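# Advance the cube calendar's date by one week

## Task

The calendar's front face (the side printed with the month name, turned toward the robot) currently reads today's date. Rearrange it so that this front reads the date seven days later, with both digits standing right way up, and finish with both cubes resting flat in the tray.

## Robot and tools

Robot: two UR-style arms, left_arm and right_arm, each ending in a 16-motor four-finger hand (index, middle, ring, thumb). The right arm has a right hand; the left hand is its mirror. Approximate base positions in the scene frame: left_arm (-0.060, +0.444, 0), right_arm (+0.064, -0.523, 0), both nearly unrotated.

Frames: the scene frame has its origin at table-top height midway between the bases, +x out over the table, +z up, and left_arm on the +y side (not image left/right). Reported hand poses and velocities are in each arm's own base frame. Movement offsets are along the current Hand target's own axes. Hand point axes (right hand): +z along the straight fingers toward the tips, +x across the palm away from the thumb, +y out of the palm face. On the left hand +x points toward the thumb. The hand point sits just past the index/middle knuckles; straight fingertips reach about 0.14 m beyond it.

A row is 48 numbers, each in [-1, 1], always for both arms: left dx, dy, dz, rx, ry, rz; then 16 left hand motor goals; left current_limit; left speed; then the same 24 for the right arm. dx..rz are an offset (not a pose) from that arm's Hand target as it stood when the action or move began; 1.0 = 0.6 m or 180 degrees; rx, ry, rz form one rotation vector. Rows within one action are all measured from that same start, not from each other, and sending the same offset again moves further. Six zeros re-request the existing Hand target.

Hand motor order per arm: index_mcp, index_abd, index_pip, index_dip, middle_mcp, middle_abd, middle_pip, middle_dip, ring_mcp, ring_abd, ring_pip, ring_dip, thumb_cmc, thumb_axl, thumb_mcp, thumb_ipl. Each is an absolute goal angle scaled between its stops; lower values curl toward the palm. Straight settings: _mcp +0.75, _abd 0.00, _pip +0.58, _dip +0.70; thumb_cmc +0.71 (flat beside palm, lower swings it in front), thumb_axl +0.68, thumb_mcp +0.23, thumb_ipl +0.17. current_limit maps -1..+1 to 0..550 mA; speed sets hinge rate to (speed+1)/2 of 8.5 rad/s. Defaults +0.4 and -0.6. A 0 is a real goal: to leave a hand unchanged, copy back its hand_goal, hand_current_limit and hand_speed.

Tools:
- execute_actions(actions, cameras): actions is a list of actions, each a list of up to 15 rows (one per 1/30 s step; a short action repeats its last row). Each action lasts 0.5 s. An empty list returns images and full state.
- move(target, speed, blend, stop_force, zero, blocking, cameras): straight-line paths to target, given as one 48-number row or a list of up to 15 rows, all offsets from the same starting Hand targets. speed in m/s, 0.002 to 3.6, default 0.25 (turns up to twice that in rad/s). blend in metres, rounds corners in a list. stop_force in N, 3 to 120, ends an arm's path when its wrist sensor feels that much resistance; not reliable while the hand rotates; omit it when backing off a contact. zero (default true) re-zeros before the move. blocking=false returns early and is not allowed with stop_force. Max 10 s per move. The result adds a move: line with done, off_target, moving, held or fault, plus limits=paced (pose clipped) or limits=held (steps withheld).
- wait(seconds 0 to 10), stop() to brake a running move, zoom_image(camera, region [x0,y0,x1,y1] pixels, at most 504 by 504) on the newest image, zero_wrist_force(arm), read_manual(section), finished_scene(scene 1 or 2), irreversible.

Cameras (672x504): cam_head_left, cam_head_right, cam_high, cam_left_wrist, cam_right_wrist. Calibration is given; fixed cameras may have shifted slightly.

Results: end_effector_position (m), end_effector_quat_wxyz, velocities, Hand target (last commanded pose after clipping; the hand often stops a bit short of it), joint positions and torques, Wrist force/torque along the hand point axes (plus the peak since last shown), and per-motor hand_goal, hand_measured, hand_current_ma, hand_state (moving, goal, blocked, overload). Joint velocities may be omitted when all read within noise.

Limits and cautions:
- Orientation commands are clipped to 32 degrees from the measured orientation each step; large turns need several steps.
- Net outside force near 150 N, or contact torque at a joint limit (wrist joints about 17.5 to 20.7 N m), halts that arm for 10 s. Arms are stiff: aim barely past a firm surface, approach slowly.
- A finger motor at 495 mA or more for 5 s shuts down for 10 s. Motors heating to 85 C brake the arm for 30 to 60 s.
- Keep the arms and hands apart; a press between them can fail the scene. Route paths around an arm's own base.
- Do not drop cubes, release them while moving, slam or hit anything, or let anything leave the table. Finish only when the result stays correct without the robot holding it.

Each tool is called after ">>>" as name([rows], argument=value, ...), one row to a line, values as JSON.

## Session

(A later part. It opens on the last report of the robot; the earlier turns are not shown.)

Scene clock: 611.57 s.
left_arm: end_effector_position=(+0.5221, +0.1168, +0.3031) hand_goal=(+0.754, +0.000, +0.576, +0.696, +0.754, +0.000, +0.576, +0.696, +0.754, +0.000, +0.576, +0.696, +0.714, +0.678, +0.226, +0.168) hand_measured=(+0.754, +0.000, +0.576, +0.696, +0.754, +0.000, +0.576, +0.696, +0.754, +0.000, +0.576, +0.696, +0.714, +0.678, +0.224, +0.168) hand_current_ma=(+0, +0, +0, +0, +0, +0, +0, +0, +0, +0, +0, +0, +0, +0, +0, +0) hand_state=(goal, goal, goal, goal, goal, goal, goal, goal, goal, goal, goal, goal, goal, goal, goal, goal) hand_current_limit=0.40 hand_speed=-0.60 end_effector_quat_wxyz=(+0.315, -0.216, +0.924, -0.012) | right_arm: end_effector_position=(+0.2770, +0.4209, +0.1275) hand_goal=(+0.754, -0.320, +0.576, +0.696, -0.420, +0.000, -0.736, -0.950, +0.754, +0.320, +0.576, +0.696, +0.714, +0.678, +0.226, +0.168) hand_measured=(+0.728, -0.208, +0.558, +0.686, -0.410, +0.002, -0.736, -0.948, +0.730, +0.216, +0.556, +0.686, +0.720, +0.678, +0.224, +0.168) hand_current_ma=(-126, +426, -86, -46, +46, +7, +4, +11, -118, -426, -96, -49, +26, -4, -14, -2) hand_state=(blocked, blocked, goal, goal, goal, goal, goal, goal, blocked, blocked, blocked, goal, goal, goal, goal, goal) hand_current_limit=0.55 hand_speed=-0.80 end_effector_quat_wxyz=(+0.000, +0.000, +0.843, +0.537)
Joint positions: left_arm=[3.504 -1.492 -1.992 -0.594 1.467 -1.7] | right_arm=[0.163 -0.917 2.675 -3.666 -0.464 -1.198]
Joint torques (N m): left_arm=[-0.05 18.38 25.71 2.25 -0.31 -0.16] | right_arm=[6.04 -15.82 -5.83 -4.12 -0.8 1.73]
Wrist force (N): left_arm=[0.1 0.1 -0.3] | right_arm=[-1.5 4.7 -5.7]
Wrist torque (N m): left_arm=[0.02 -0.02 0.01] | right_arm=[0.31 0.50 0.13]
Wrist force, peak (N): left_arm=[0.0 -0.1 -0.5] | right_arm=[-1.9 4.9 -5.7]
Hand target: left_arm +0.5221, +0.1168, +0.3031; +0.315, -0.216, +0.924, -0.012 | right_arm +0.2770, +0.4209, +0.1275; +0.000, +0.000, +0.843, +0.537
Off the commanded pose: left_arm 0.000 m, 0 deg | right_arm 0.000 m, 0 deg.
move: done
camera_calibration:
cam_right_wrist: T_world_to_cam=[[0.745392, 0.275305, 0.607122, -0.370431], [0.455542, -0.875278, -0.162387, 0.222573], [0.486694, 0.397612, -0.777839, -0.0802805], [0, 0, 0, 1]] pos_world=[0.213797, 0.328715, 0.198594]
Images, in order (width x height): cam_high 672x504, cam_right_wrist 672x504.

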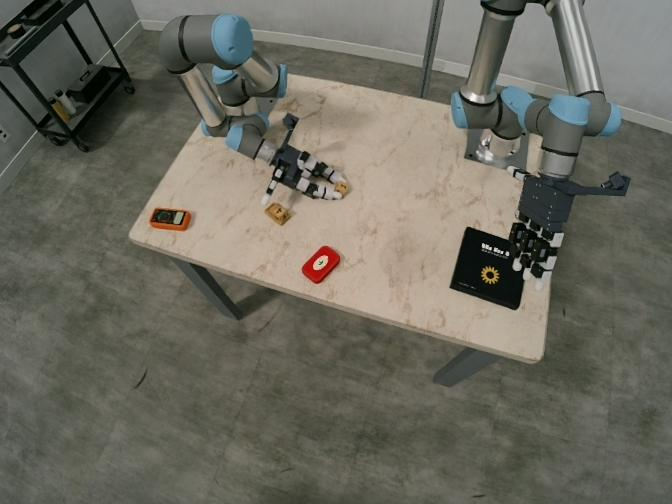

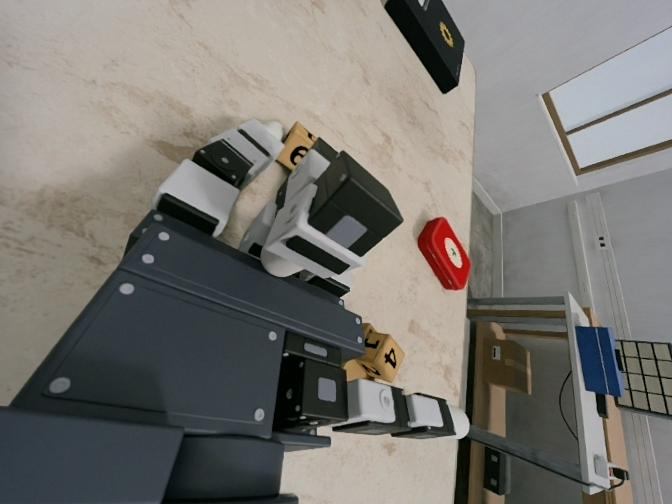

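>>> move([
  [0,0,0,0,0,0,0.754,0,0.576,0.696,0.754,0,0.576,0.696,0.754,0,0.576,0.696,0.714,0.678,0.226,0.168,0.4,-0.6, 0,0,0,0,0,0,0.754,-0.23,0.576,0.696,-0.42,0,-0.737,-0.95,0.754,0.235,0.576,0.696,0.714,0.678,0.226,0.168,0.1,-0.9],
], speed=0.02, cameras=["cam_right_wrist"])

>>> zoom_image(camera="cam_right_wrist", region=[250, 100, 350, 200])

Scene clock: 623.90 s.
left_arm: end_effector_position=(+0.5221, +0.1168, +0.3031) hand_goal=(+0.754, +0.000, +0.576, +0.696, +0.754, +0.000, +0.576, +0.696, +0.754, +0.000, +0.576, +0.696, +0.714, +0.678, +0.226, +0.168) hand_measured=(+0.754, +0.000, +0.576, +0.696, +0.754, +0.000, +0.576, +0.696, +0.754, +0.000, +0.576, +0.696, +0.714, +0.678, +0.224, +0.168) hand_current_ma=(+0, +0, +0, +0, +0, +0, +0, +0, +0, +0, +0, +0, +0, +0, +0, +0) hand_state=(goal, goal, goal, goal, goal, goal, goal, goal, goal, goal, goal, goal, goal, goal, goal, goal) hand_current_limit=0.40 hand_speed=-0.60 end_effector_quat_wxyz=(+0.315, -0.216, +0.924, -0.012) | right_arm: end_effector_position=(+0.2770, +0.4209, +0.1275) hand_goal=(+0.754, -0.230, +0.576, +0.696, -0.420, +0.000, -0.736, -0.950, +0.754, +0.236, +0.576, +0.696, +0.714, +0.678, +0.226, +0.168) hand_measured=(+0.738, -0.204, +0.558, +0.686, -0.410, +0.002, -0.736, -0.948, +0.740, +0.210, +0.558, +0.686, +0.720, +0.678, +0.224, +0.168) hand_current_ma=(-76, +107, -81, -46, +46, +7, +4, +11, -69, -104, -86, -49, +26, -4, -14, -2) hand_state=(goal, blocked, goal, goal, goal, goal, goal, goal, goal, blocked, goal, goal, goal, goal, goal, goal) hand_current_limit=0.10 hand_speed=-0.90 end_effector_quat_wxyz=(+0.000, +0.000, +0.843, +0.537)
Joint positions: left_arm=[3.504 -1.492 -1.992 -0.594 1.467 -1.7] | right_arm=[0.163 -0.916 2.675 -3.666 -0.464 -1.198]
Joint torques (N m): left_arm=[-0.06 18.4 25.72 2.25 -0.38 -0.11] | right_arm=[6.84 -16.74 -5.42 -4.36 -0.68 1.72]
Wrist force (N): left_arm=[0.1 0.1 -0.2] | right_arm=[-1.6 2.8 -4.4]
Wrist torque (N m): left_arm=[0.02 -0.02 0.01] | right_arm=[0.43 0.45 0.08]
Wrist force, peak (N): left_arm=[0.2 -0.1 -0.5] | right_arm=[-1.7 5.1 -6.0]
Hand target: left_arm +0.5221, +0.1168, +0.3031; +0.315, -0.216, +0.924, -0.012 | right_arm +0.2770, +0.4209, +0.1275; +0.000, +0.000, +0.843, +0.537
Off the commanded pose: left_arm 0.000 m, 0 deg | right_arm 0.000 m, 0 deg.
move: done
camera_calibration:
cam_right_wrist: T_world_to_cam=[[0.745429, 0.275335, 0.607064, -0.370376], [0.455565, -0.87526, -0.162423, 0.222553], [0.486618, 0.397632, -0.777877, -0.0803405], [0, 0, 0, 1]] pos_world=[0.213797, 0.328715, 0.198495]
Images, in order (width x height): cam_right_wrist 672x504.

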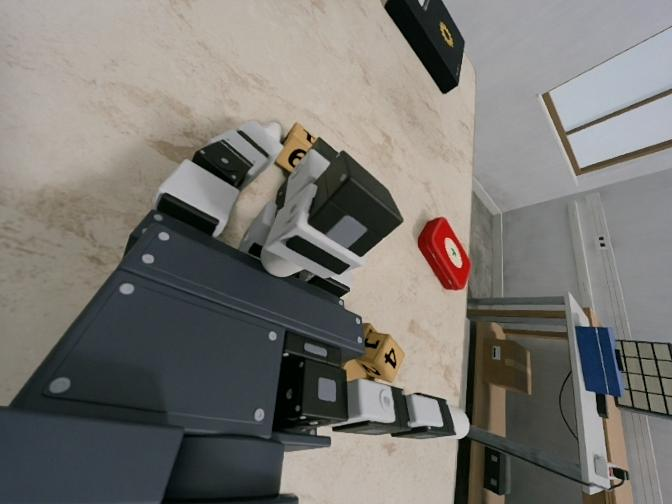

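Scaled by 5.040 from the camera's 672x504 image, which has a finer 960x720 frame.

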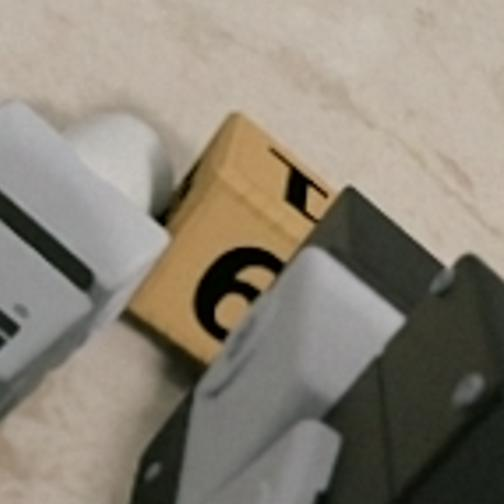

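>>> move([
  [0,0,0,0,0,0,0.754,0,0.576,0.696,0.754,0,0.576,0.696,0.754,0,0.576,0.696,0.714,0.678,0.226,0.168,0.4,-0.6, 0,0,0,0,0,0,0.754,-0.21,0.576,0.696,-0.42,0,-0.737,-0.95,0.754,0.217,0.576,0.696,0.714,0.678,0.226,0.168,0.1,-0.95],
], speed=0.02, cameras=["cam_right_wrist"])

>>> zoom_image(camera="cam_right_wrist", region=[250, 100, 350, 200])

Scene clock: 630.23 s.
left_arm: end_effector_position=(+0.5221, +0.1168, +0.3031) hand_goal=(+0.754, +0.000, +0.576, +0.696, +0.754, +0.000, +0.576, +0.696, +0.754, +0.000, +0.576, +0.696, +0.714, +0.678, +0.226, +0.168) hand_measured=(+0.754, +0.000, +0.576, +0.696, +0.754, +0.000, +0.576, +0.696, +0.754, +0.000, +0.576, +0.696, +0.714, +0.678, +0.224, +0.168) hand_current_ma=(+0, +0, +0, +0, +0, +0, +0, +0, +0, +0, +0, +0, +0, +0, +0, +0) hand_state=(goal, goal, goal, goal, goal, goal, goal, goal, goal, goal, goal, goal, goal, goal, goal, goal) hand_current_limit=0.40 hand_speed=-0.60 end_effector_quat_wxyz=(+0.315, -0.216, +0.924, -0.012) | right_arm: end_effector_position=(+0.2770, +0.4209, +0.1275) hand_goal=(+0.754, -0.210, +0.576, +0.696, -0.420, +0.000, -0.736, -0.950, +0.754, +0.218, +0.576, +0.696, +0.714, +0.678, +0.226, +0.168) hand_measured=(+0.740, -0.202, +0.560, +0.690, -0.410, +0.002, -0.736, -0.948, +0.740, +0.208, +0.560, +0.688, +0.720, +0.678, +0.224, +0.168) hand_current_ma=(-72, +35, -73, -29, +46, +7, +4, +11, -65, -38, -78, -32, +26, -4, -14, -2) hand_state=(goal, goal, goal, goal, goal, goal, goal, goal, goal, goal, goal, goal, goal, goal, goal, goal) hand_current_limit=0.10 hand_speed=-0.95 end_effector_quat_wxyz=(+0.000, +0.000, +0.843, +0.537)
Joint positions: left_arm=[3.504 -1.492 -1.992 -0.594 1.467 -1.7] | right_arm=[0.163 -0.916 2.675 -3.666 -0.464 -1.198]
Joint torques (N m): left_arm=[0.11 18.11 25.88 2.28 -0.32 -0.02] | right_arm=[4.38 -27.07 -5.65 -4.3 0.55 1.62]
Wrist force (N): left_arm=[0.1 -0.3 -0.2] | right_arm=[-1.2 2.7 -3.6]
Wrist torque (N m): left_arm=[-0.03 -0.01 0.02] | right_arm=[0.38 0.43 0.11]
Wrist force, peak (N): left_arm=[0.4 -0.2 -0.4] | right_arm=[-1.6 2.8 -4.8]
Hand target: left_arm +0.5221, +0.1168, +0.3031; +0.315, -0.216, +0.924, -0.012 | right_arm +0.2770, +0.4209, +0.1275; +0.000, +0.000, +0.843, +0.537
Off the commanded pose: left_arm 0.000 m, 0 deg | right_arm 0.000 m, 0 deg.
move: done
camera_calibration:
cam_right_wrist: T_world_to_cam=[[0.745429, 0.275335, 0.607064, -0.370376], [0.455565, -0.87526, -0.162423, 0.222553], [0.486618, 0.397632, -0.777877, -0.0803405], [0, 0, 0, 1]] pos_world=[0.213797, 0.328715, 0.198495]
Images, in order (width x height): cam_right_wrist 672x504.

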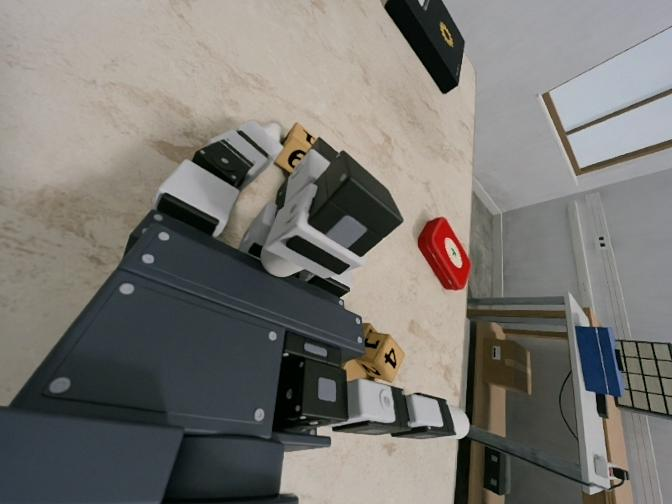

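Scaled by 5.040 from the camera's 672x504 image, which has a finer 960x720 frame.

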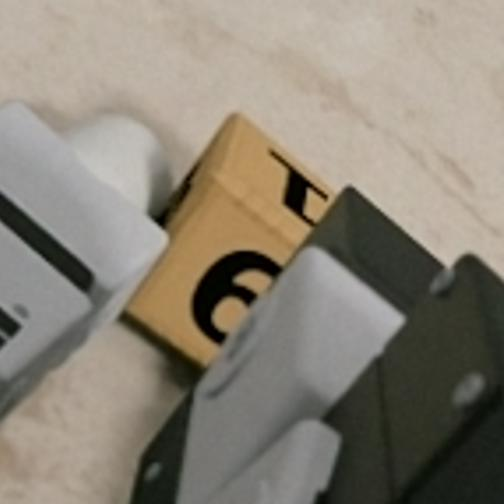

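>>> move([
  [0,0,0,0,0,0,0.754,0,0.576,0.696,0.754,0,0.576,0.696,0.754,0,0.576,0.696,0.714,0.678,0.226,0.168,0.4,-0.6, 0,0,0,0,0,0,0.754,-0.19,0.576,0.696,-0.42,0,-0.737,-0.95,0.754,0.197,0.576,0.696,0.714,0.678,0.226,0.168,0.1,-0.99],
], speed=0.02, cameras=["cam_right_wrist"])

>>> zoom_image(camera="cam_right_wrist", region=[250, 100, 350, 200])

Scene clock: 637.57 s.
left_arm: end_effector_position=(+0.5221, +0.1168, +0.3031) hand_goal=(+0.754, +0.000, +0.576, +0.696, +0.754, +0.000, +0.576, +0.696, +0.754, +0.000, +0.576, +0.696, +0.714, +0.678, +0.226, +0.168) hand_measured=(+0.754, +0.000, +0.576, +0.696, +0.754, +0.000, +0.576, +0.696, +0.754, +0.000, +0.576, +0.696, +0.714, +0.678, +0.224, +0.168) hand_current_ma=(+0, +0, +0, +0, +0, +0, +0, +0, +0, +0, +0, +0, +0, +0, +0, +0) hand_state=(goal, goal, goal, goal, goal, goal, goal, goal, goal, goal, goal, goal, goal, goal, goal, goal) hand_current_limit=0.40 hand_speed=-0.60 end_effector_quat_wxyz=(+0.315, -0.216, +0.924, -0.012) | right_arm: end_effector_position=(+0.2770, +0.4209, +0.1275) hand_goal=(+0.754, -0.190, +0.576, +0.696, -0.420, +0.000, -0.736, -0.950, +0.754, +0.198, +0.576, +0.696, +0.714, +0.678, +0.226, +0.168) hand_measured=(+0.740, -0.198, +0.562, +0.694, -0.410, +0.002, -0.736, -0.948, +0.740, +0.206, +0.562, +0.694, +0.720, +0.678, +0.224, +0.168) hand_current_ma=(-72, -33, -63, -11, +46, +7, +4, +11, -65, +29, -67, -11, +26, -4, -14, -2) hand_state=(goal, moving, goal, goal, goal, goal, goal, goal, goal, moving, goal, goal, goal, goal, goal, goal) hand_current_limit=0.10 hand_speed=-0.99 end_effector_quat_wxyz=(+0.000, +0.000, +0.843, +0.537)
Joint positions: left_arm=[3.504 -1.492 -1.992 -0.594 1.467 -1.7] | right_arm=[0.163 -0.916 2.675 -3.666 -0.464 -1.198]
Joint torques (N m): left_arm=[0.02 17.99 25.74 2.33 -0.33 -0.22] | right_arm=[2.28 -31.41 -5.28 -4.14 1.61 1.63]
Wrist force (N): left_arm=[0.2 -0.1 -0.1] | right_arm=[-1.4 2.6 -3.4]
Wrist torque (N m): left_arm=[-0.01 -0.02 0.02] | right_arm=[0.36 0.43 0.10]
Wrist force, peak (N): left_arm=[-0.1 -0.1 -0.5] | right_arm=[-1.9 3.2 -4.5]
Hand target: left_arm +0.5221, +0.1168, +0.3031; +0.315, -0.216, +0.924, -0.012 | right_arm +0.2770, +0.4209, +0.1275; +0.000, +0.000, +0.843, +0.537
Off the commanded pose: left_arm 0.000 m, 0 deg | right_arm 0.000 m, 0 deg.
move: done
camera_calibration:
cam_right_wrist: T_world_to_cam=[[0.745392, 0.275305, 0.607122, -0.370431], [0.455542, -0.875278, -0.162387, 0.222573], [0.486694, 0.397612, -0.777839, -0.0802805], [0, 0, 0, 1]] pos_world=[0.213797, 0.328715, 0.198594]
Images, in order (width x height): cam_right_wrist 672x504.

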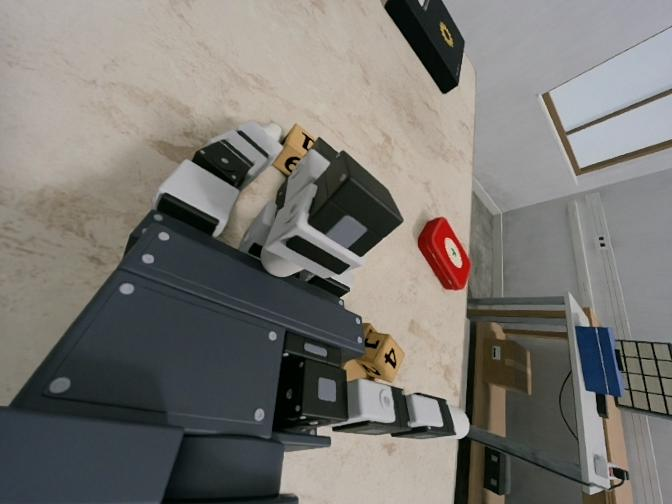

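Scaled by 5.040 from the camera's 672x504 image, which has a finer 960x720 frame.

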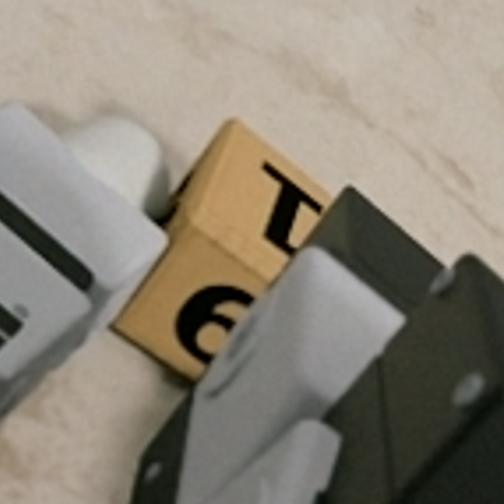

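>>> move([
  [0,0,0,0,0,0,0.754,0,0.576,0.696,0.754,0,0.576,0.696,0.754,0,0.576,0.696,0.714,0.678,0.226,0.168,0.4,-0.6, 0,0.0045,-0.0021,0,0,0,0.754,0.05,0.576,0.696,-0.42,0,-0.737,-0.95,0.754,-0.05,0.576,0.696,0.714,0.678,0.226,0.168,0.4,-0.9],
  [0,0,0,0,0,0,0.754,0,0.576,0.696,0.754,0,0.576,0.696,0.754,0,0.576,0.696,0.714,0.678,0.226,0.168,0.4,-0.6, 0,0.0045,-0.0854,0,0,0,0.754,0.05,0.576,0.696,-0.42,0,-0.737,-0.95,0.754,-0.05,0.576,0.696,0.714,0.678,0.226,0.168,0.4,-0.8],
], speed=[0.02,0.15], cameras=["cam_right_wrist"])

>>> zoom_image(camera="cam_right_wrist", region=[260, 90, 340, 170])

Scene clock: 658.77 s.
left_arm: end_effector_position=(+0.5221, +0.1168, +0.3031) hand_goal=(+0.754, +0.000, +0.576, +0.696, +0.754, +0.000, +0.576, +0.696, +0.754, +0.000, +0.576, +0.696, +0.714, +0.678, +0.226, +0.168) hand_measured=(+0.754, +0.000, +0.576, +0.696, +0.754, +0.000, +0.576, +0.696, +0.754, +0.000, +0.576, +0.696, +0.714, +0.678, +0.224, +0.168) hand_current_ma=(+0, +0, +0, +0, +0, +0, +0, +0, +0, +0, +0, +0, +0, +0, +0, +0) hand_state=(goal, goal, goal, goal, goal, goal, goal, goal, goal, goal, goal, goal, goal, goal, goal, goal) hand_current_limit=0.40 hand_speed=-0.60 end_effector_quat_wxyz=(+0.315, -0.216, +0.924, -0.012) | right_arm: end_effector_position=(+0.2769, +0.3756, +0.1515) hand_goal=(+0.754, +0.050, +0.576, +0.696, -0.420, +0.000, -0.736, -0.950, +0.754, -0.050, +0.576, +0.696, +0.714, +0.678, +0.226, +0.168) hand_measured=(+0.760, +0.046, +0.576, +0.694, -0.410, +0.002, -0.736, -0.948, +0.760, -0.046, +0.576, +0.694, +0.720, +0.678, +0.224, +0.168) hand_current_ma=(+31, -13, -2, -11, +45, +7, +4, +11, +26, +12, -2, -11, +27, -4, -14, -2) hand_state=(goal, goal, goal, goal, goal, goal, goal, goal, goal, goal, goal, goal, goal, goal, goal, goal) hand_current_limit=0.40 hand_speed=-0.80 end_effector_quat_wxyz=(+0.000, +0.000, +0.843, +0.537)
Joint positions: left_arm=[3.504 -1.492 -1.992 -0.594 1.467 -1.7] | right_arm=[-0.007 -1.241 2.771 -3.088 -0.436 -1.585]
Joint torques (N m): left_arm=[-0.79 18.3 26.42 2.25 -0.36 -0.02] | right_arm=[-7.13 -30.72 -11.01 -1.43 -0.37 -2.04]
Wrist force (N): left_arm=[0.0 -0.1 -0.3] | right_arm=[-1.8 0.7 -3.3]
Wrist torque (N m): left_arm=[0.00 -0.02 0.01] | right_arm=[0.45 0.46 0.15]
Wrist force, peak (N): left_arm=[0.3 -0.3 -0.5] | right_arm=[-2.0 3.7 -4.5]
Hand target: left_arm +0.5221, +0.1168, +0.3031; +0.315, -0.216, +0.924, -0.012 | right_arm +0.2769, +0.3756, +0.1515; +0.000, +0.000, +0.843, +0.537
Off the commanded pose: left_arm 0.000 m, 0 deg | right_arm 0.000 m, 0 deg.
move: done
camera_calibration:
cam_right_wrist: T_world_to_cam=[[0.745398, 0.275215, 0.607156, -0.37244], [0.455494, -0.875292, -0.162446, 0.186893], [0.486732, 0.397643, -0.7778, -0.0435774], [0, 0, 0, 1]] pos_world=[0.213697, 0.283415, 0.222595]
Images, in order (width x height): cam_right_wrist 672x504.

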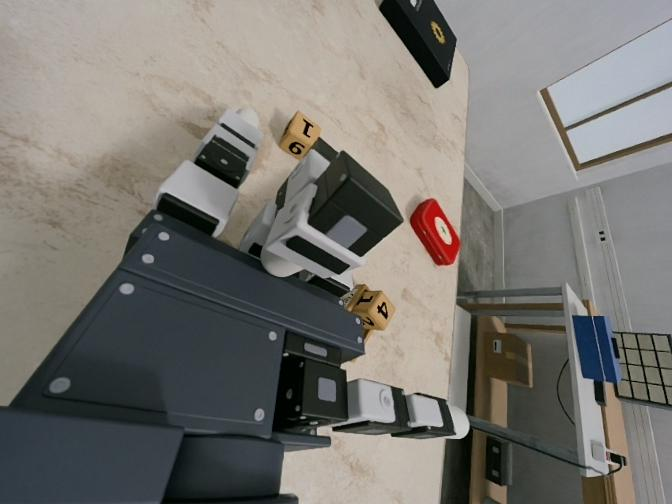

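Scaled by 6.300 from the camera's 672x504 image, which has a finer 960x720 frame.

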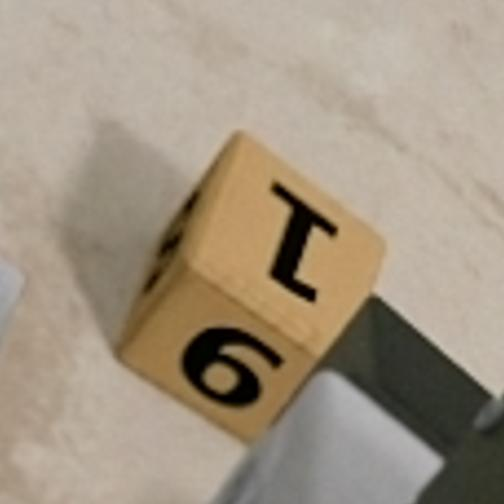

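>>> move([
  [0,0,0,0,0,0,0.754,0,0.576,0.696,0.754,0,0.576,0.696,0.754,0,0.576,0.696,0.714,0.678,0.226,0.168,0.4,-0.6, 0,0.1047,-0.0121,0,0,0,0.754,0.05,0.576,0.696,-0.42,0,-0.737,-0.95,0.754,-0.05,0.576,0.696,0.714,0.678,0.226,0.168,0.4,-0.8],
  [0,0,0,0,0,0,0.754,0,0.576,0.696,0.754,0,0.576,0.696,0.754,0,0.576,0.696,0.714,0.678,0.226,0.168,0.4,-0.6, -0.0385,0.1911,0.1397,0.3611,0,0,0.754,0.05,0.576,0.696,-0.42,0,-0.737,-0.95,0.754,-0.05,0.576,0.696,0.714,0.678,0.226,0.168,0.4,-0.8],
  [0,0,0,0,0,0,0.754,0,0.576,0.696,0.754,0,0.576,0.696,0.754,0,0.576,0.696,0.714,0.678,0.226,0.168,0.4,-0.6, -0.2968,0.0885,-0.0015,0.3555,-0.0756,0.1186,0.754,0.05,0.576,0.696,-0.42,0,-0.737,-0.95,0.754,-0.05,0.576,0.696,0.714,0.678,0.226,0.168,0.4,-0.8],
], speed=0.35, blend=[0.01,0.03,0], cameras=["cam_right_wrist"])

>>> zoom_image(camera="cam_right_wrist", region=[250, 80, 370, 200])

Scene clock: 713.83 s.
left_arm: end_effector_position=(+0.5221, +0.1168, +0.3031) hand_goal=(+0.754, +0.000, +0.576, +0.696, +0.754, +0.000, +0.576, +0.696, +0.754, +0.000, +0.576, +0.696, +0.714, +0.678, +0.226, +0.168) hand_measured=(+0.754, +0.000, +0.576, +0.696, +0.754, +0.000, +0.576, +0.696, +0.754, +0.000, +0.576, +0.696, +0.714, +0.678, +0.224, +0.168) hand_current_ma=(+0, +0, +0, +0, +0, +0, +0, +0, +0, +0, +0, +0, +0, +0, +0, +0) hand_state=(goal, goal, goal, goal, goal, goal, goal, goal, goal, goal, goal, goal, goal, goal, goal, goal) hand_current_limit=0.40 hand_speed=-0.60 end_effector_quat_wxyz=(+0.315, -0.216, +0.924, -0.012) | right_arm: end_effector_position=(+0.4547, +0.3973, +0.2002) hand_goal=(+0.754, +0.050, +0.576, +0.696, -0.420, +0.000, -0.736, -0.950, +0.754, -0.050, +0.576, +0.696, +0.714, +0.678, +0.226, +0.168) hand_measured=(+0.756, +0.046, +0.576, +0.694, -0.410, +0.002, -0.736, -0.948, +0.756, -0.048, +0.576, +0.694, +0.716, +0.678, +0.224, +0.168) hand_current_ma=(+6, -12, -1, -11, +45, +7, +4, +11, +5, +10, -1, -11, +9, -4, -15, -2) hand_state=(goal, goal, goal, goal, goal, goal, goal, goal, goal, goal, goal, goal, goal, goal, goal, goal) hand_current_limit=0.40 hand_speed=-0.80 end_effector_quat_wxyz=(+0.000, +0.208, +0.978, +0.000)
Joint positions: left_arm=[3.504 -1.492 -1.992 -0.594 1.467 -1.7] | right_arm=[0.428 -1.476 1.885 -1.981 -1.57 -0.724]
Joint torques (N m): left_arm=[-0.29 18.23 26.71 2.28 -0.33 -0.04] | right_arm=[-9.4 -15.02 -30.03 -4.75 -1.85 2.07]
Wrist force (N): left_arm=[-0.1 -0.3 -0.1] | right_arm=[-2.1 0.6 -3.3]
Wrist torque (N m): left_arm=[-0.04 0.01 0.01] | right_arm=[0.55 0.50 -0.13]
Wrist force, peak (N): left_arm=[0.0 -0.3 -0.5] | right_arm=[-2.4 1.1 -3.7]
Hand target: left_arm +0.5221, +0.1168, +0.3031; +0.315, -0.216, +0.924, -0.012 | right_arm +0.4550, +0.3972, +0.2001; +0.000, +0.208, +0.978, +0.000
Off the commanded pose: left_arm 0.000 m, 0 deg | right_arm 0.000 m, 0 deg.
move: done
camera_calibration:
cam_right_wrist: T_world_to_cam=[[0.952092, 0.305725, 0.00724191, -0.526464], [0.205805, -0.658075, 0.72428, -0.0175244], [0.226196, -0.688091, -0.689468, 0.431245], [0, 0, 0, 1]] pos_world=[0.407303, 0.446157, 0.313835]
Images, in order (width x height): cam_right_wrist 672x504.

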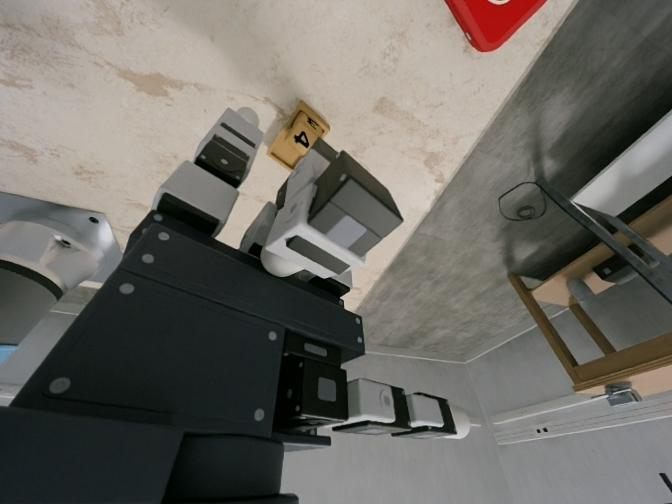

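Scaled by 4.200 from the camera's 672x504 image, which has a finer 960x720 frame.

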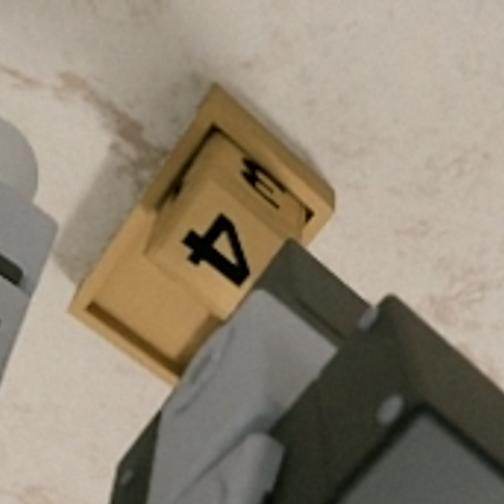

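>>> move(target=[0,0,0,0,0,0,0.754,0,0.576,0.696,0.754,0,0.576,0.696,0.754,0,0.576,0.696,0.714,0.678,0.226,0.168,0.4,-0.6, -0.004,-0.001,0.085,0,0,0,0.754,0.05,0.576,0.696,-0.42,0,-0.737,-0.95,0.754,-0.05,0.576,0.696,0.714,0.678,0.226,0.168,0.4,-0.8], speed=0.12, cameras=["cam_right_wrist"])

>>> zoom_image(camera="cam_right_wrist", region=[240, 90, 350, 200])

Scene clock: 726.63 s.
left_arm: end_effector_position=(+0.5221, +0.1168, +0.3031) hand_goal=(+0.754, +0.000, +0.576, +0.696, +0.754, +0.000, +0.576, +0.696, +0.754, +0.000, +0.576, +0.696, +0.714, +0.678, +0.226, +0.168) hand_measured=(+0.754, +0.000, +0.576, +0.696, +0.754, +0.000, +0.576, +0.696, +0.754, +0.000, +0.576, +0.696, +0.714, +0.678, +0.224, +0.168) hand_current_ma=(+0, +0, +0, +0, +0, +0, +0, +0, +0, +0, +0, +0, +0, +0, +0, +0) hand_state=(goal, goal, goal, goal, goal, goal, goal, goal, goal, goal, goal, goal, goal, goal, goal, goal) hand_current_limit=0.40 hand_speed=-0.60 end_effector_quat_wxyz=(+0.315, -0.216, +0.924, -0.012) | right_arm: end_effector_position=(+0.4570, +0.3957, +0.1492) hand_goal=(+0.754, +0.050, +0.576, +0.696, -0.420, +0.000, -0.736, -0.950, +0.754, -0.050, +0.576, +0.696, +0.714, +0.678, +0.226, +0.168) hand_measured=(+0.756, +0.046, +0.576, +0.694, -0.410, +0.002, -0.736, -0.948, +0.756, -0.048, +0.576, +0.694, +0.716, +0.678, +0.224, +0.168) hand_current_ma=(+6, -12, -1, -11, +45, +7, +4, +11, +5, +10, -1, -11, +9, -4, -15, -2) hand_state=(goal, goal, goal, goal, goal, goal, goal, goal, goal, goal, goal, goal, goal, goal, goal, goal) hand_current_limit=0.40 hand_speed=-0.80 end_effector_quat_wxyz=(+0.000, +0.208, +0.978, +0.000)
Joint positions: left_arm=[3.504 -1.492 -1.992 -0.594 1.467 -1.7] | right_arm=[0.423 -1.416 1.962 -2.118 -1.57 -0.728]
Joint torques (N m): left_arm=[0.36 18.55 26.38 2.39 -0.35 -0.03] | right_arm=[-6.94 -17.45 -12.02 -4.61 1.89 -1.59]
Wrist force (N): left_arm=[0.1 -0.1 -0.1] | right_arm=[-2.3 0.8 -3.2]
Wrist torque (N m): left_arm=[-0.01 -0.01 0.01] | right_arm=[0.56 0.54 -0.16]
Wrist force, peak (N): left_arm=[-0.1 -0.3 -0.4] | right_arm=[-2.3 0.6 -3.9]
Hand target: left_arm +0.5221, +0.1168, +0.3031; +0.315, -0.216, +0.924, -0.012 | right_arm +0.4570, +0.3957, +0.1491; +0.000, +0.208, +0.978, +0.000
Off the commanded pose: left_arm 0.000 m, 0 deg | right_arm 0.000 m, 0 deg.
move: done
camera_calibration:
cam_right_wrist: T_world_to_cam=[[0.95225, 0.305234, 0.00718454, -0.527628], [0.205509, -0.658182, 0.724267, 0.0179877], [0.2258, -0.688206, -0.689483, 0.394748], [0, 0, 0, 1]] pos_world=[0.409603, 0.444558, 0.262935]
Images, in order (width x height): cam_right_wrist 672x504.

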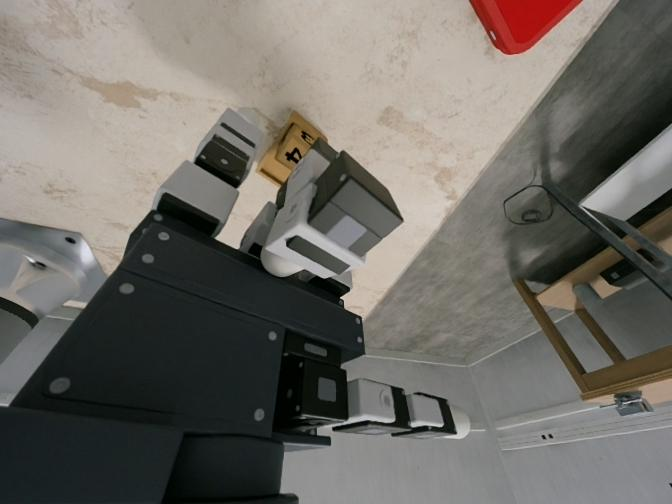

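Scaled by 4.582 from the camera's 672x504 image, which has a finer 960x720 frame.

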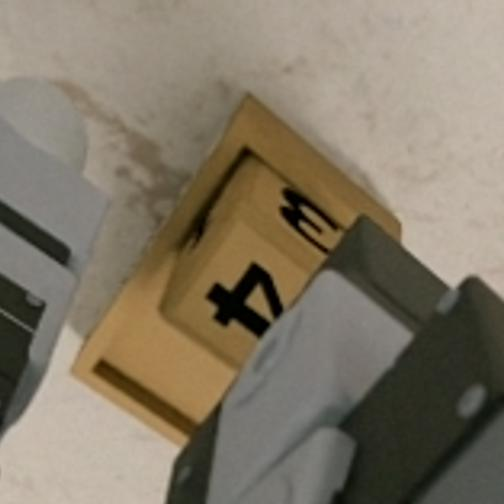

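>>> move([
  [0,0,0,0,0,0,0.754,0,0.576,0.696,0.754,0,0.576,0.696,0.754,0,0.576,0.696,0.714,0.678,0.226,0.168,0.4,-0.6, -0.0033,-0.0017,0.0172,0,0,0,0.754,0.05,0.576,0.696,-0.42,0,-0.737,-0.95,0.754,-0.05,0.576,0.696,0.714,0.678,0.226,0.168,0.4,-0.8],
  [0,0,0,0,0,0,0.754,0,0.576,0.696,0.754,0,0.576,0.696,0.754,0,0.576,0.696,0.714,0.678,0.226,0.168,0.4,-0.6, -0.0033,-0.0017,0.0172,0,0,0,0.754,-0.30,0.576,0.696,-0.42,0,-0.737,-0.95,0.754,0.30,0.576,0.696,0.714,0.678,0.226,0.168,0.4,-0.85],
  [0,0,0,0,0,0,0.754,0,0.576,0.696,0.754,0,0.576,0.696,0.754,0,0.576,0.696,0.714,0.678,0.226,0.168,0.4,-0.6, -0.0033,-0.0017,-0.0828,0,0,0,0.754,-0.30,0.576,0.696,-0.42,0,-0.737,-0.95,0.754,0.30,0.576,0.696,0.714,0.678,0.226,0.168,0.4,-0.85],
], speed=[0.05,0.02,0.1], cameras=["cam_right_wrist"])

>>> zoom_image(camera="cam_right_wrist", region=[240, 90, 350, 200])

Scene clock: 765.70 s.
left_arm: end_effector_position=(+0.5221, +0.1168, +0.3031) hand_goal=(+0.754, +0.000, +0.576, +0.696, +0.754, +0.000, +0.576, +0.696, +0.754, +0.000, +0.576, +0.696, +0.714, +0.678, +0.226, +0.168) hand_measured=(+0.754, +0.000, +0.576, +0.696, +0.754, +0.000, +0.576, +0.696, +0.754, +0.000, +0.576, +0.696, +0.714, +0.678, +0.224, +0.168) hand_current_ma=(+0, +0, +0, +0, +0, +0, +0, +0, +0, +0, +0, +0, +0, +0, +0, +0) hand_state=(goal, goal, goal, goal, goal, goal, goal, goal, goal, goal, goal, goal, goal, goal, goal, goal) hand_current_limit=0.40 hand_speed=-0.60 end_effector_quat_wxyz=(+0.315, -0.216, +0.924, -0.012) | right_arm: end_effector_position=(+0.4583, +0.3939, +0.1987) hand_goal=(+0.754, -0.300, +0.576, +0.696, -0.420, +0.000, -0.736, -0.950, +0.754, +0.300, +0.576, +0.696, +0.714, +0.678, +0.226, +0.168) hand_measured=(+0.756, -0.206, +0.576, +0.694, -0.410, +0.002, -0.736, -0.948, +0.754, +0.214, +0.576, +0.694, +0.716, +0.678, +0.224, +0.168) hand_current_ma=(+6, +385, -1, -11, +45, +7, +4, +11, +3, -364, -1, -11, +9, -4, -15, -2) hand_state=(goal, blocked, goal, goal, goal, goal, goal, goal, goal, blocked, goal, goal, goal, goal, goal, goal) hand_current_limit=0.40 hand_speed=-0.85 end_effector_quat_wxyz=(+0.000, +0.208, +0.978, +0.000)
Joint positions: left_arm=[3.504 -1.492 -1.992 -0.594 1.467 -1.7] | right_arm=[0.419 -1.473 1.886 -1.984 -1.57 -0.732]
Joint torques (N m): left_arm=[-0.08 18.48 26.21 2.44 -0.32 -0.1] | right_arm=[-4.02 -38.42 -29.93 -1.45 -1.48 -1.26]
Wrist force (N): left_arm=[0.2 0.0 -0.1] | right_arm=[-2.2 0.7 -2.9]
Wrist torque (N m): left_arm=[0.01 -0.03 0.02] | right_arm=[0.52 0.53 -0.15]
Wrist force, peak (N): left_arm=[0.1 -0.2 -0.6] | right_arm=[-2.3 0.9 -3.7]
Hand target: left_arm +0.5221, +0.1168, +0.3031; +0.315, -0.216, +0.924, -0.012 | right_arm +0.4583, +0.3939, +0.1988; +0.000, +0.208, +0.978, +0.000
Off the commanded pose: left_arm 0.000 m, 0 deg | right_arm 0.000 m, 0 deg.
move: done
camera_calibration:
cam_right_wrist: T_world_to_cam=[[0.95227, 0.305171, 0.00725342, -0.528799], [0.205418, -0.658211, 0.724266, -0.0191471], [0.225799, -0.688207, -0.689482, 0.427323], [0, 0, 0, 1]] pos_world=[0.411003, 0.442858, 0.312335]
Images, in order (width x height): cam_right_wrist 672x504.

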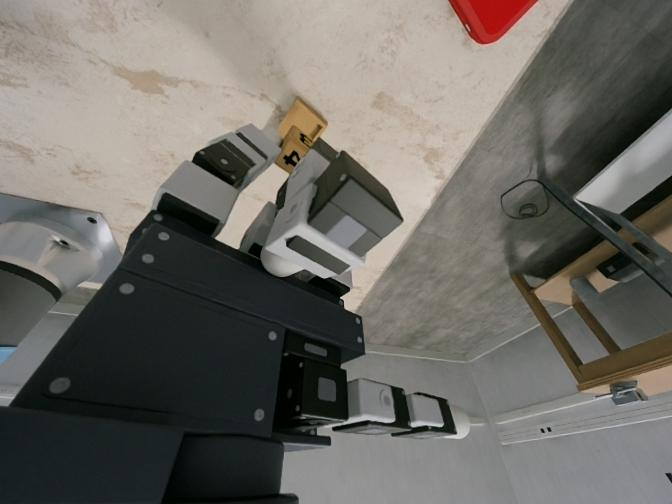

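Scaled by 4.582 from the camera's 672x504 image, which has a finer 960x720 frame.

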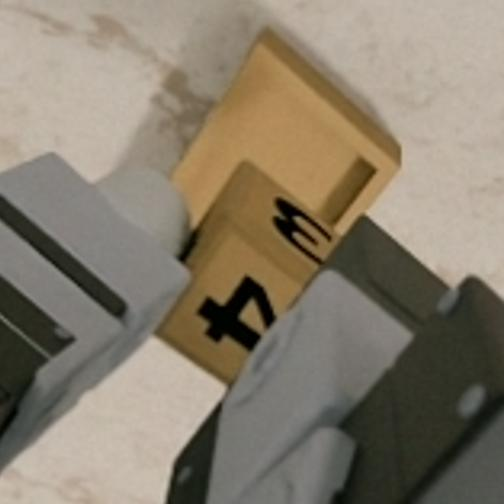

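>>> move([
  [0,0,0,0,0,0,0.754,0,0.576,0.696,0.754,0,0.576,0.696,0.754,0,0.576,0.696,0.714,0.678,0.226,0.168,0.4,-0.6, -0.0879,-0.1897,0,0,0,0.5,0.754,-0.30,0.576,0.696,-0.42,0,-0.737,-0.95,0.754,0.30,0.576,0.696,0.714,0.678,0.226,0.168,0.4,-0.85],
  [0,0,0,0,0,0,0.754,0,0.576,0.696,0.754,0,0.576,0.696,0.754,0,0.576,0.696,0.714,0.678,0.226,0.168,0.4,-0.6, 0.0803,-0.3052,0,0,0,1.0,0.754,-0.30,0.576,0.696,-0.42,0,-0.737,-0.95,0.754,0.30,0.576,0.696,0.714,0.678,0.226,0.168,0.4,-0.85],
], speed=0.4, blend=[0.03,0], cameras=["cam_right_wrist","cam_high"])

>>> zoom_image(camera="cam_right_wrist", region=[240, 70, 370, 200])

Scene clock: 785.90 s.
left_arm: end_effector_position=(+0.5221, +0.1168, +0.3031) hand_goal=(+0.754, +0.000, +0.576, +0.696, +0.754, +0.000, +0.576, +0.696, +0.754, +0.000, +0.576, +0.696, +0.714, +0.678, +0.226, +0.168) hand_measured=(+0.754, +0.000, +0.576, +0.696, +0.754, +0.000, +0.576, +0.696, +0.754, +0.000, +0.576, +0.696, +0.714, +0.678, +0.224, +0.168) hand_current_ma=(+0, +0, +0, +0, +0, +0, +0, +0, +0, +0, +0, +0, +0, +0, +0, +0) hand_state=(goal, goal, goal, goal, goal, goal, goal, goal, goal, goal, goal, goal, goal, goal, goal, goal) hand_current_limit=0.40 hand_speed=-0.60 end_effector_quat_wxyz=(+0.315, -0.216, +0.924, -0.012) | right_arm: end_effector_position=(+0.3398, +0.2463, +0.1987) hand_goal=(+0.754, -0.300, +0.576, +0.696, -0.420, +0.000, -0.736, -0.950, +0.754, +0.300, +0.576, +0.696, +0.714, +0.678, +0.226, +0.168) hand_measured=(+0.756, -0.206, +0.576, +0.694, -0.410, +0.002, -0.736, -0.948, +0.754, +0.214, +0.576, +0.694, +0.716, +0.678, +0.224, +0.168) hand_current_ma=(+5, +385, -1, -11, +45, +7, +4, +11, +1, -364, -1, -11, +8, -4, -15, -2) hand_state=(goal, blocked, goal, goal, goal, goal, goal, goal, goal, blocked, goal, goal, goal, goal, goal, goal) hand_current_limit=0.40 hand_speed=-0.85 end_effector_quat_wxyz=(+0.000, +0.978, -0.208, +0.000)
Joint positions: left_arm=[3.504 -1.492 -1.992 -0.594 1.467 -1.7] | right_arm=[0.405 -1.504 1.919 -1.987 -1.57 2.395]
Joint torques (N m): left_arm=[-0.04 18.25 26.85 2.58 -0.21 -0.16] | right_arm=[-8.05 -36.91 -13.59 -4.46 -1.51 1.83]
Wrist force (N): left_arm=[-0.1 -0.2 -0.3] | right_arm=[-2.1 1.0 -3.1]
Wrist torque (N m): left_arm=[-0.01 0.00 0.00] | right_arm=[0.56 0.50 -0.13]
Wrist force, peak (N): left_arm=[0.0 -0.1 -0.7] | right_arm=[-2.6 1.0 -3.1]
Hand target: left_arm +0.5221, +0.1168, +0.3031; +0.315, -0.216, +0.924, -0.012 | right_arm +0.3398, +0.2462, +0.1987; +0.000, +0.978, -0.208, +0.000
Off the commanded pose: left_arm 0.000 m, 0 deg | right_arm 0.000 m, 0 deg.
move: done
camera_calibration:
cam_right_wrist: T_world_to_cam=[[-0.95213, -0.305641, 0.00571016, 0.427077], [-0.206596, 0.657128, 0.724914, -0.276062], [-0.225316, 0.689033, -0.688815, 0.166451], [0, 0, 0, 1]] pos_world=[0.387103, 0.19725, 0.312336]
Images, in order (width x height): cam_high 672x504, cam_right_wrist 672x504.

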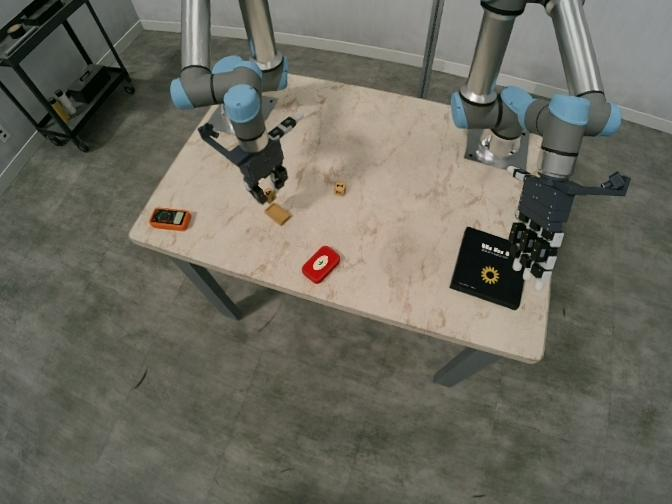

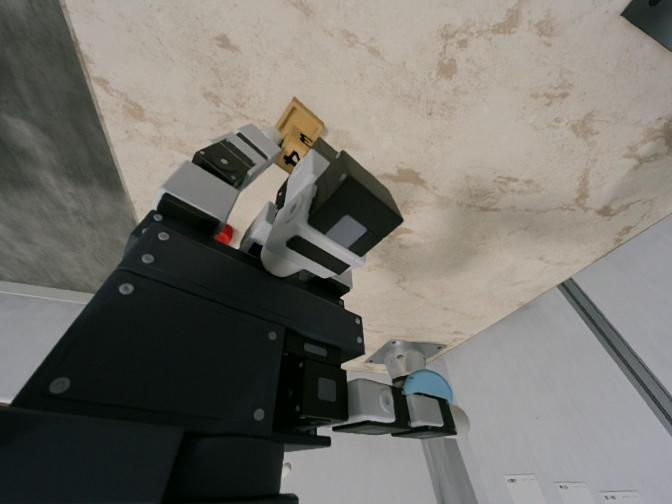

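Scaled by 3.877 from the camera's 672x504 image, which has a finer 960x720 frame.

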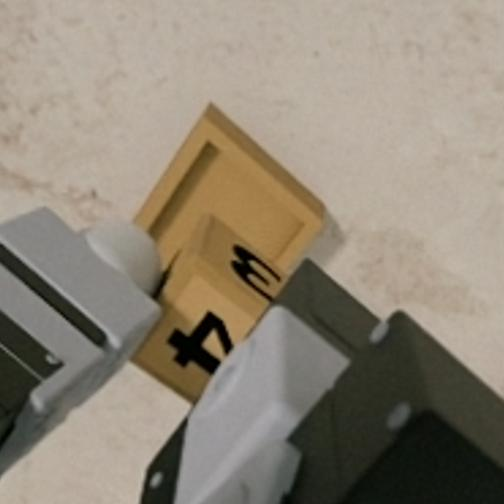

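>>> move(target=[0,0,0,0,0,0,0.754,0,0.576,0.696,0.754,0,0.576,0.696,0.754,0,0.576,0.696,0.714,0.678,0.226,0.168,0.4,-0.6, -0.003,0,0.07,0,0,0,0.754,-0.30,0.576,0.696,-0.42,0,-0.737,-0.95,0.754,0.30,0.576,0.696,0.714,0.678,0.226,0.168,0.4,-0.85], speed=0.1, cameras=["cam_right_wrist"])

>>> zoom_image(camera="cam_right_wrist", region=[255, 90, 345, 180])

Scene clock: 838.17 s.
left_arm: end_effector_position=(+0.5221, +0.1168, +0.3031) hand_goal=(+0.754, +0.000, +0.576, +0.696, +0.754, +0.000, +0.576, +0.696, +0.754, +0.000, +0.576, +0.696, +0.714, +0.678, +0.226, +0.168) hand_measured=(+0.754, +0.000, +0.576, +0.696, +0.754, +0.000, +0.576, +0.696, +0.754, +0.000, +0.576, +0.696, +0.714, +0.678, +0.224, +0.168) hand_current_ma=(+0, +0, +0, +0, +0, +0, +0, +0, +0, +0, +0, +0, +0, +0, +0, +0) hand_state=(goal, goal, goal, goal, goal, goal, goal, goal, goal, goal, goal, goal, goal, goal, goal, goal) hand_current_limit=0.40 hand_speed=-0.60 end_effector_quat_wxyz=(+0.315, -0.216, +0.924, -0.012) | right_arm: end_effector_position=(+0.3382, +0.2470, +0.1568) hand_goal=(+0.754, -0.300, +0.576, +0.696, -0.420, +0.000, -0.736, -0.950, +0.754, +0.300, +0.576, +0.696, +0.714, +0.678, +0.226, +0.168) hand_measured=(+0.756, -0.206, +0.576, +0.694, -0.410, +0.002, -0.736, -0.948, +0.754, +0.214, +0.576, +0.694, +0.716, +0.678, +0.224, +0.168) hand_current_ma=(+5, +385, -1, -11, +45, +7, +4, +11, +1, -364, -1, -11, +8, -4, -15, -2) hand_state=(goal, blocked, goal, goal, goal, goal, goal, goal, goal, blocked, goal, goal, goal, goal, goal, goal) hand_current_limit=0.40 hand_speed=-0.85 end_effector_quat_wxyz=(+0.000, +0.978, -0.208, +0.000)
Joint positions: left_arm=[3.504 -1.492 -1.992 -0.594 1.467 -1.7] | right_arm=[0.408 -1.457 1.988 -2.102 -1.57 2.398]
Joint torques (N m): left_arm=[-1.1 18.3 26.37 2.43 -0.33 -0.1] | right_arm=[6.04 -17.78 -11.59 -4.42 1.38 1.8]
Wrist force (N): left_arm=[0.2 -0.2 -0.4] | right_arm=[-2.0 1.0 -3.4]
Wrist torque (N m): left_arm=[0.00 -0.04 0.02] | right_arm=[0.59 0.50 -0.13]
Wrist force, peak (N): left_arm=[0.0 -0.4 -0.4] | right_arm=[-2.5 0.7 -3.6]
Hand target: left_arm +0.5221, +0.1168, +0.3031; +0.315, -0.216, +0.924, -0.012 | right_arm +0.3382, +0.2470, +0.1567; +0.000, +0.978, -0.208, +0.000
Off the commanded pose: left_arm 0.000 m, 0 deg | right_arm 0.000 m, 0 deg.
move: done
camera_calibration:
cam_right_wrist: T_world_to_cam=[[-0.952266, -0.305215, 0.00571902, 0.425877], [-0.206311, 0.657271, 0.724866, -0.246623], [-0.224999, 0.689085, -0.688866, 0.136606], [0, 0, 0, 1]] pos_world=[0.385403, 0.197949, 0.270436]
Images, in order (width x height): cam_right_wrist 672x504.

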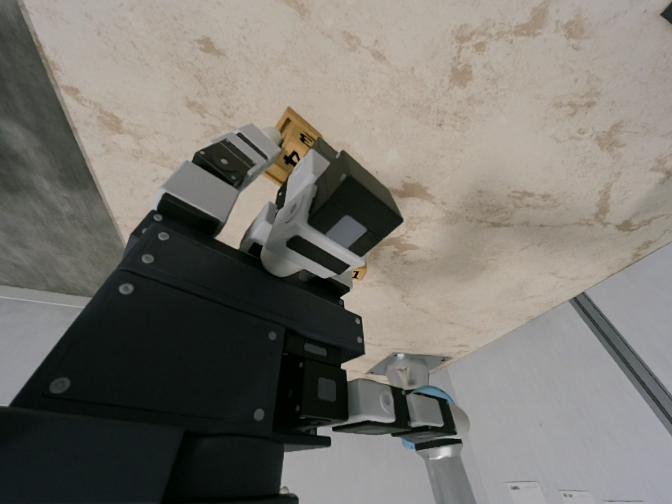

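Scaled by 5.600 from the camera's 672x504 image, which has a finer 960x720 frame.

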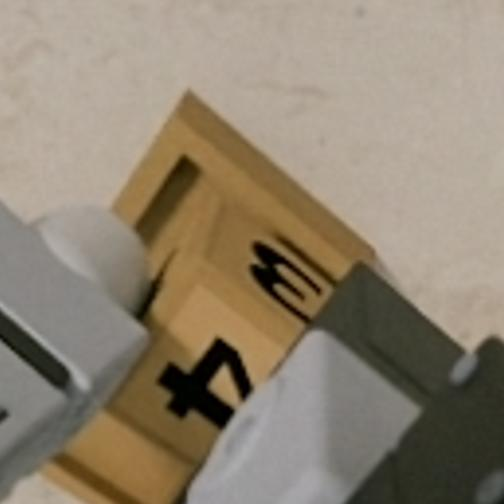

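>>> move(target=[0,0,0,0,0,0,0.754,0,0.576,0.696,0.754,0,0.576,0.696,0.754,0,0.576,0.696,0.714,0.678,0.226,0.168,0.4,-0.6, 0.0133,0.0004,0.007,0,0,0,0.754,-0.30,0.576,0.696,-0.42,0,-0.737,-0.95,0.754,0.30,0.576,0.696,0.714,0.678,0.226,0.168,0.4,-0.85], speed=0.05, cameras=["cam_right_wrist"])

>>> zoom_image(camera="cam_right_wrist", region=[255, 90, 345, 180])

Scene clock: 867.23 s.
left_arm: end_effector_position=(+0.5221, +0.1168, +0.3031) hand_goal=(+0.754, +0.000, +0.576, +0.696, +0.754, +0.000, +0.576, +0.696, +0.754, +0.000, +0.576, +0.696, +0.714, +0.678, +0.226, +0.168) hand_measured=(+0.754, +0.000, +0.576, +0.696, +0.754, +0.000, +0.576, +0.696, +0.754, +0.000, +0.576, +0.696, +0.714, +0.678, +0.224, +0.168) hand_current_ma=(+0, +0, +0, +0, +0, +0, +0, +0, +0, +0, +0, +0, +0, +0, +0, +0) hand_state=(goal, goal, goal, goal, goal, goal, goal, goal, goal, goal, goal, goal, goal, goal, goal, goal) hand_current_limit=0.40 hand_speed=-0.60 end_effector_quat_wxyz=(+0.315, -0.216, +0.924, -0.012) | right_arm: end_effector_position=(+0.3452, +0.2436, +0.1526) hand_goal=(+0.754, -0.300, +0.576, +0.696, -0.420, +0.000, -0.736, -0.950, +0.754, +0.300, +0.576, +0.696, +0.714, +0.678, +0.226, +0.168) hand_measured=(+0.756, -0.206, +0.576, +0.694, -0.410, +0.002, -0.736, -0.948, +0.754, +0.214, +0.576, +0.694, +0.716, +0.678, +0.224, +0.168) hand_current_ma=(+5, +385, -1, -11, +45, +7, +4, +11, +1, -364, -1, -11, +8, -4, -15, -2) hand_state=(goal, blocked, goal, goal, goal, goal, goal, goal, goal, blocked, goal, goal, goal, goal, goal, goal) hand_current_limit=0.40 hand_speed=-0.85 end_effector_quat_wxyz=(+0.000, +0.978, -0.208, +0.000) end_effector_velocity=(+0.002, -0.001, -0.001) end_effector_angular_velocity=(+0.000, -0.001, +0.002)
Joint positions: left_arm=[3.504 -1.492 -1.992 -0.594 1.467 -1.7] | right_arm=[0.396 -1.444 1.985 -2.112 -1.57 2.386]
Joint velocities: left_arm=[within noise] | right_arm=[-0.003 0.003 -0.001 -0.003 0 -0.005]
Joint torques (N m): left_arm=[0.09 18.36 26.76 2.46 -0.3 -0.1] | right_arm=[-6.06 -17.86 -27.35 -4.46 -0.18 -1.62]
Wrist force (N): left_arm=[0.0 -0.3 -0.2] | right_arm=[-2.3 0.7 -3.2]
Wrist torque (N m): left_arm=[-0.04 0.00 0.01] | right_arm=[0.53 0.53 -0.16]
Wrist force, peak (N): left_arm=[0.0 -0.1 -0.5] | right_arm=[-2.4 1.0 -3.3]
Hand target: left_arm +0.5221, +0.1168, +0.3031; +0.315, -0.216, +0.924, -0.012 | right_arm +0.3454, +0.2435, +0.1525; +0.000, +0.978, -0.208, +0.000
Off the commanded pose: left_arm 0.000 m, 0 deg | right_arm 0.000 m, 0 deg.
move: done
camera_calibration:
cam_right_wrist: T_world_to_cam=[[-0.952266, -0.305215, 0.00571902, 0.431529], [-0.206311, 0.657271, 0.724866, -0.2399], [-0.224999, 0.689085, -0.688866, 0.13763], [0, 0, 0, 1]] pos_world=[0.392403, 0.194549, 0.266236]
Images, in order (width x height): cam_right_wrist 672x504.

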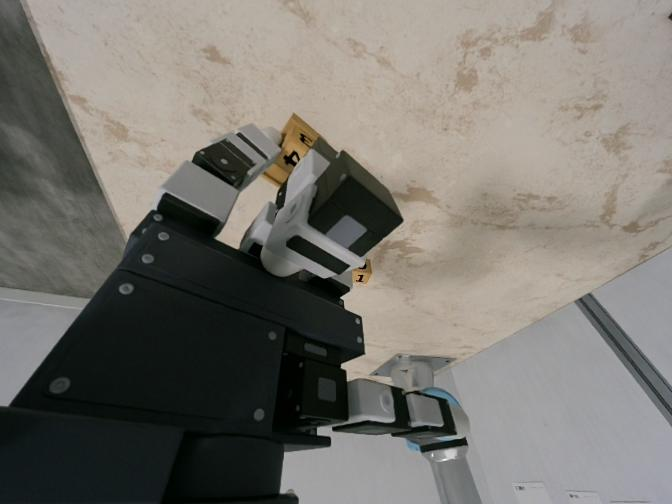

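Scaled by 5.600 from the camera's 672x504 image, which has a finer 960x720 frame.

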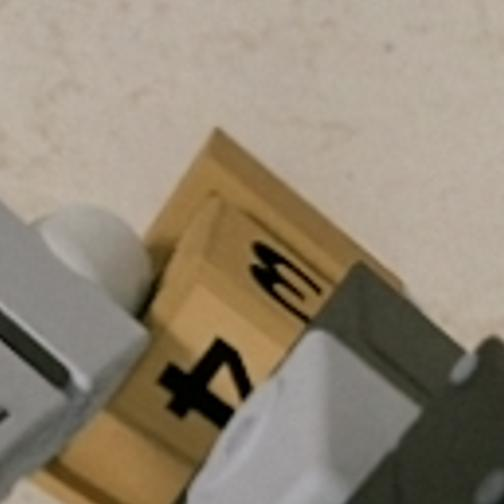

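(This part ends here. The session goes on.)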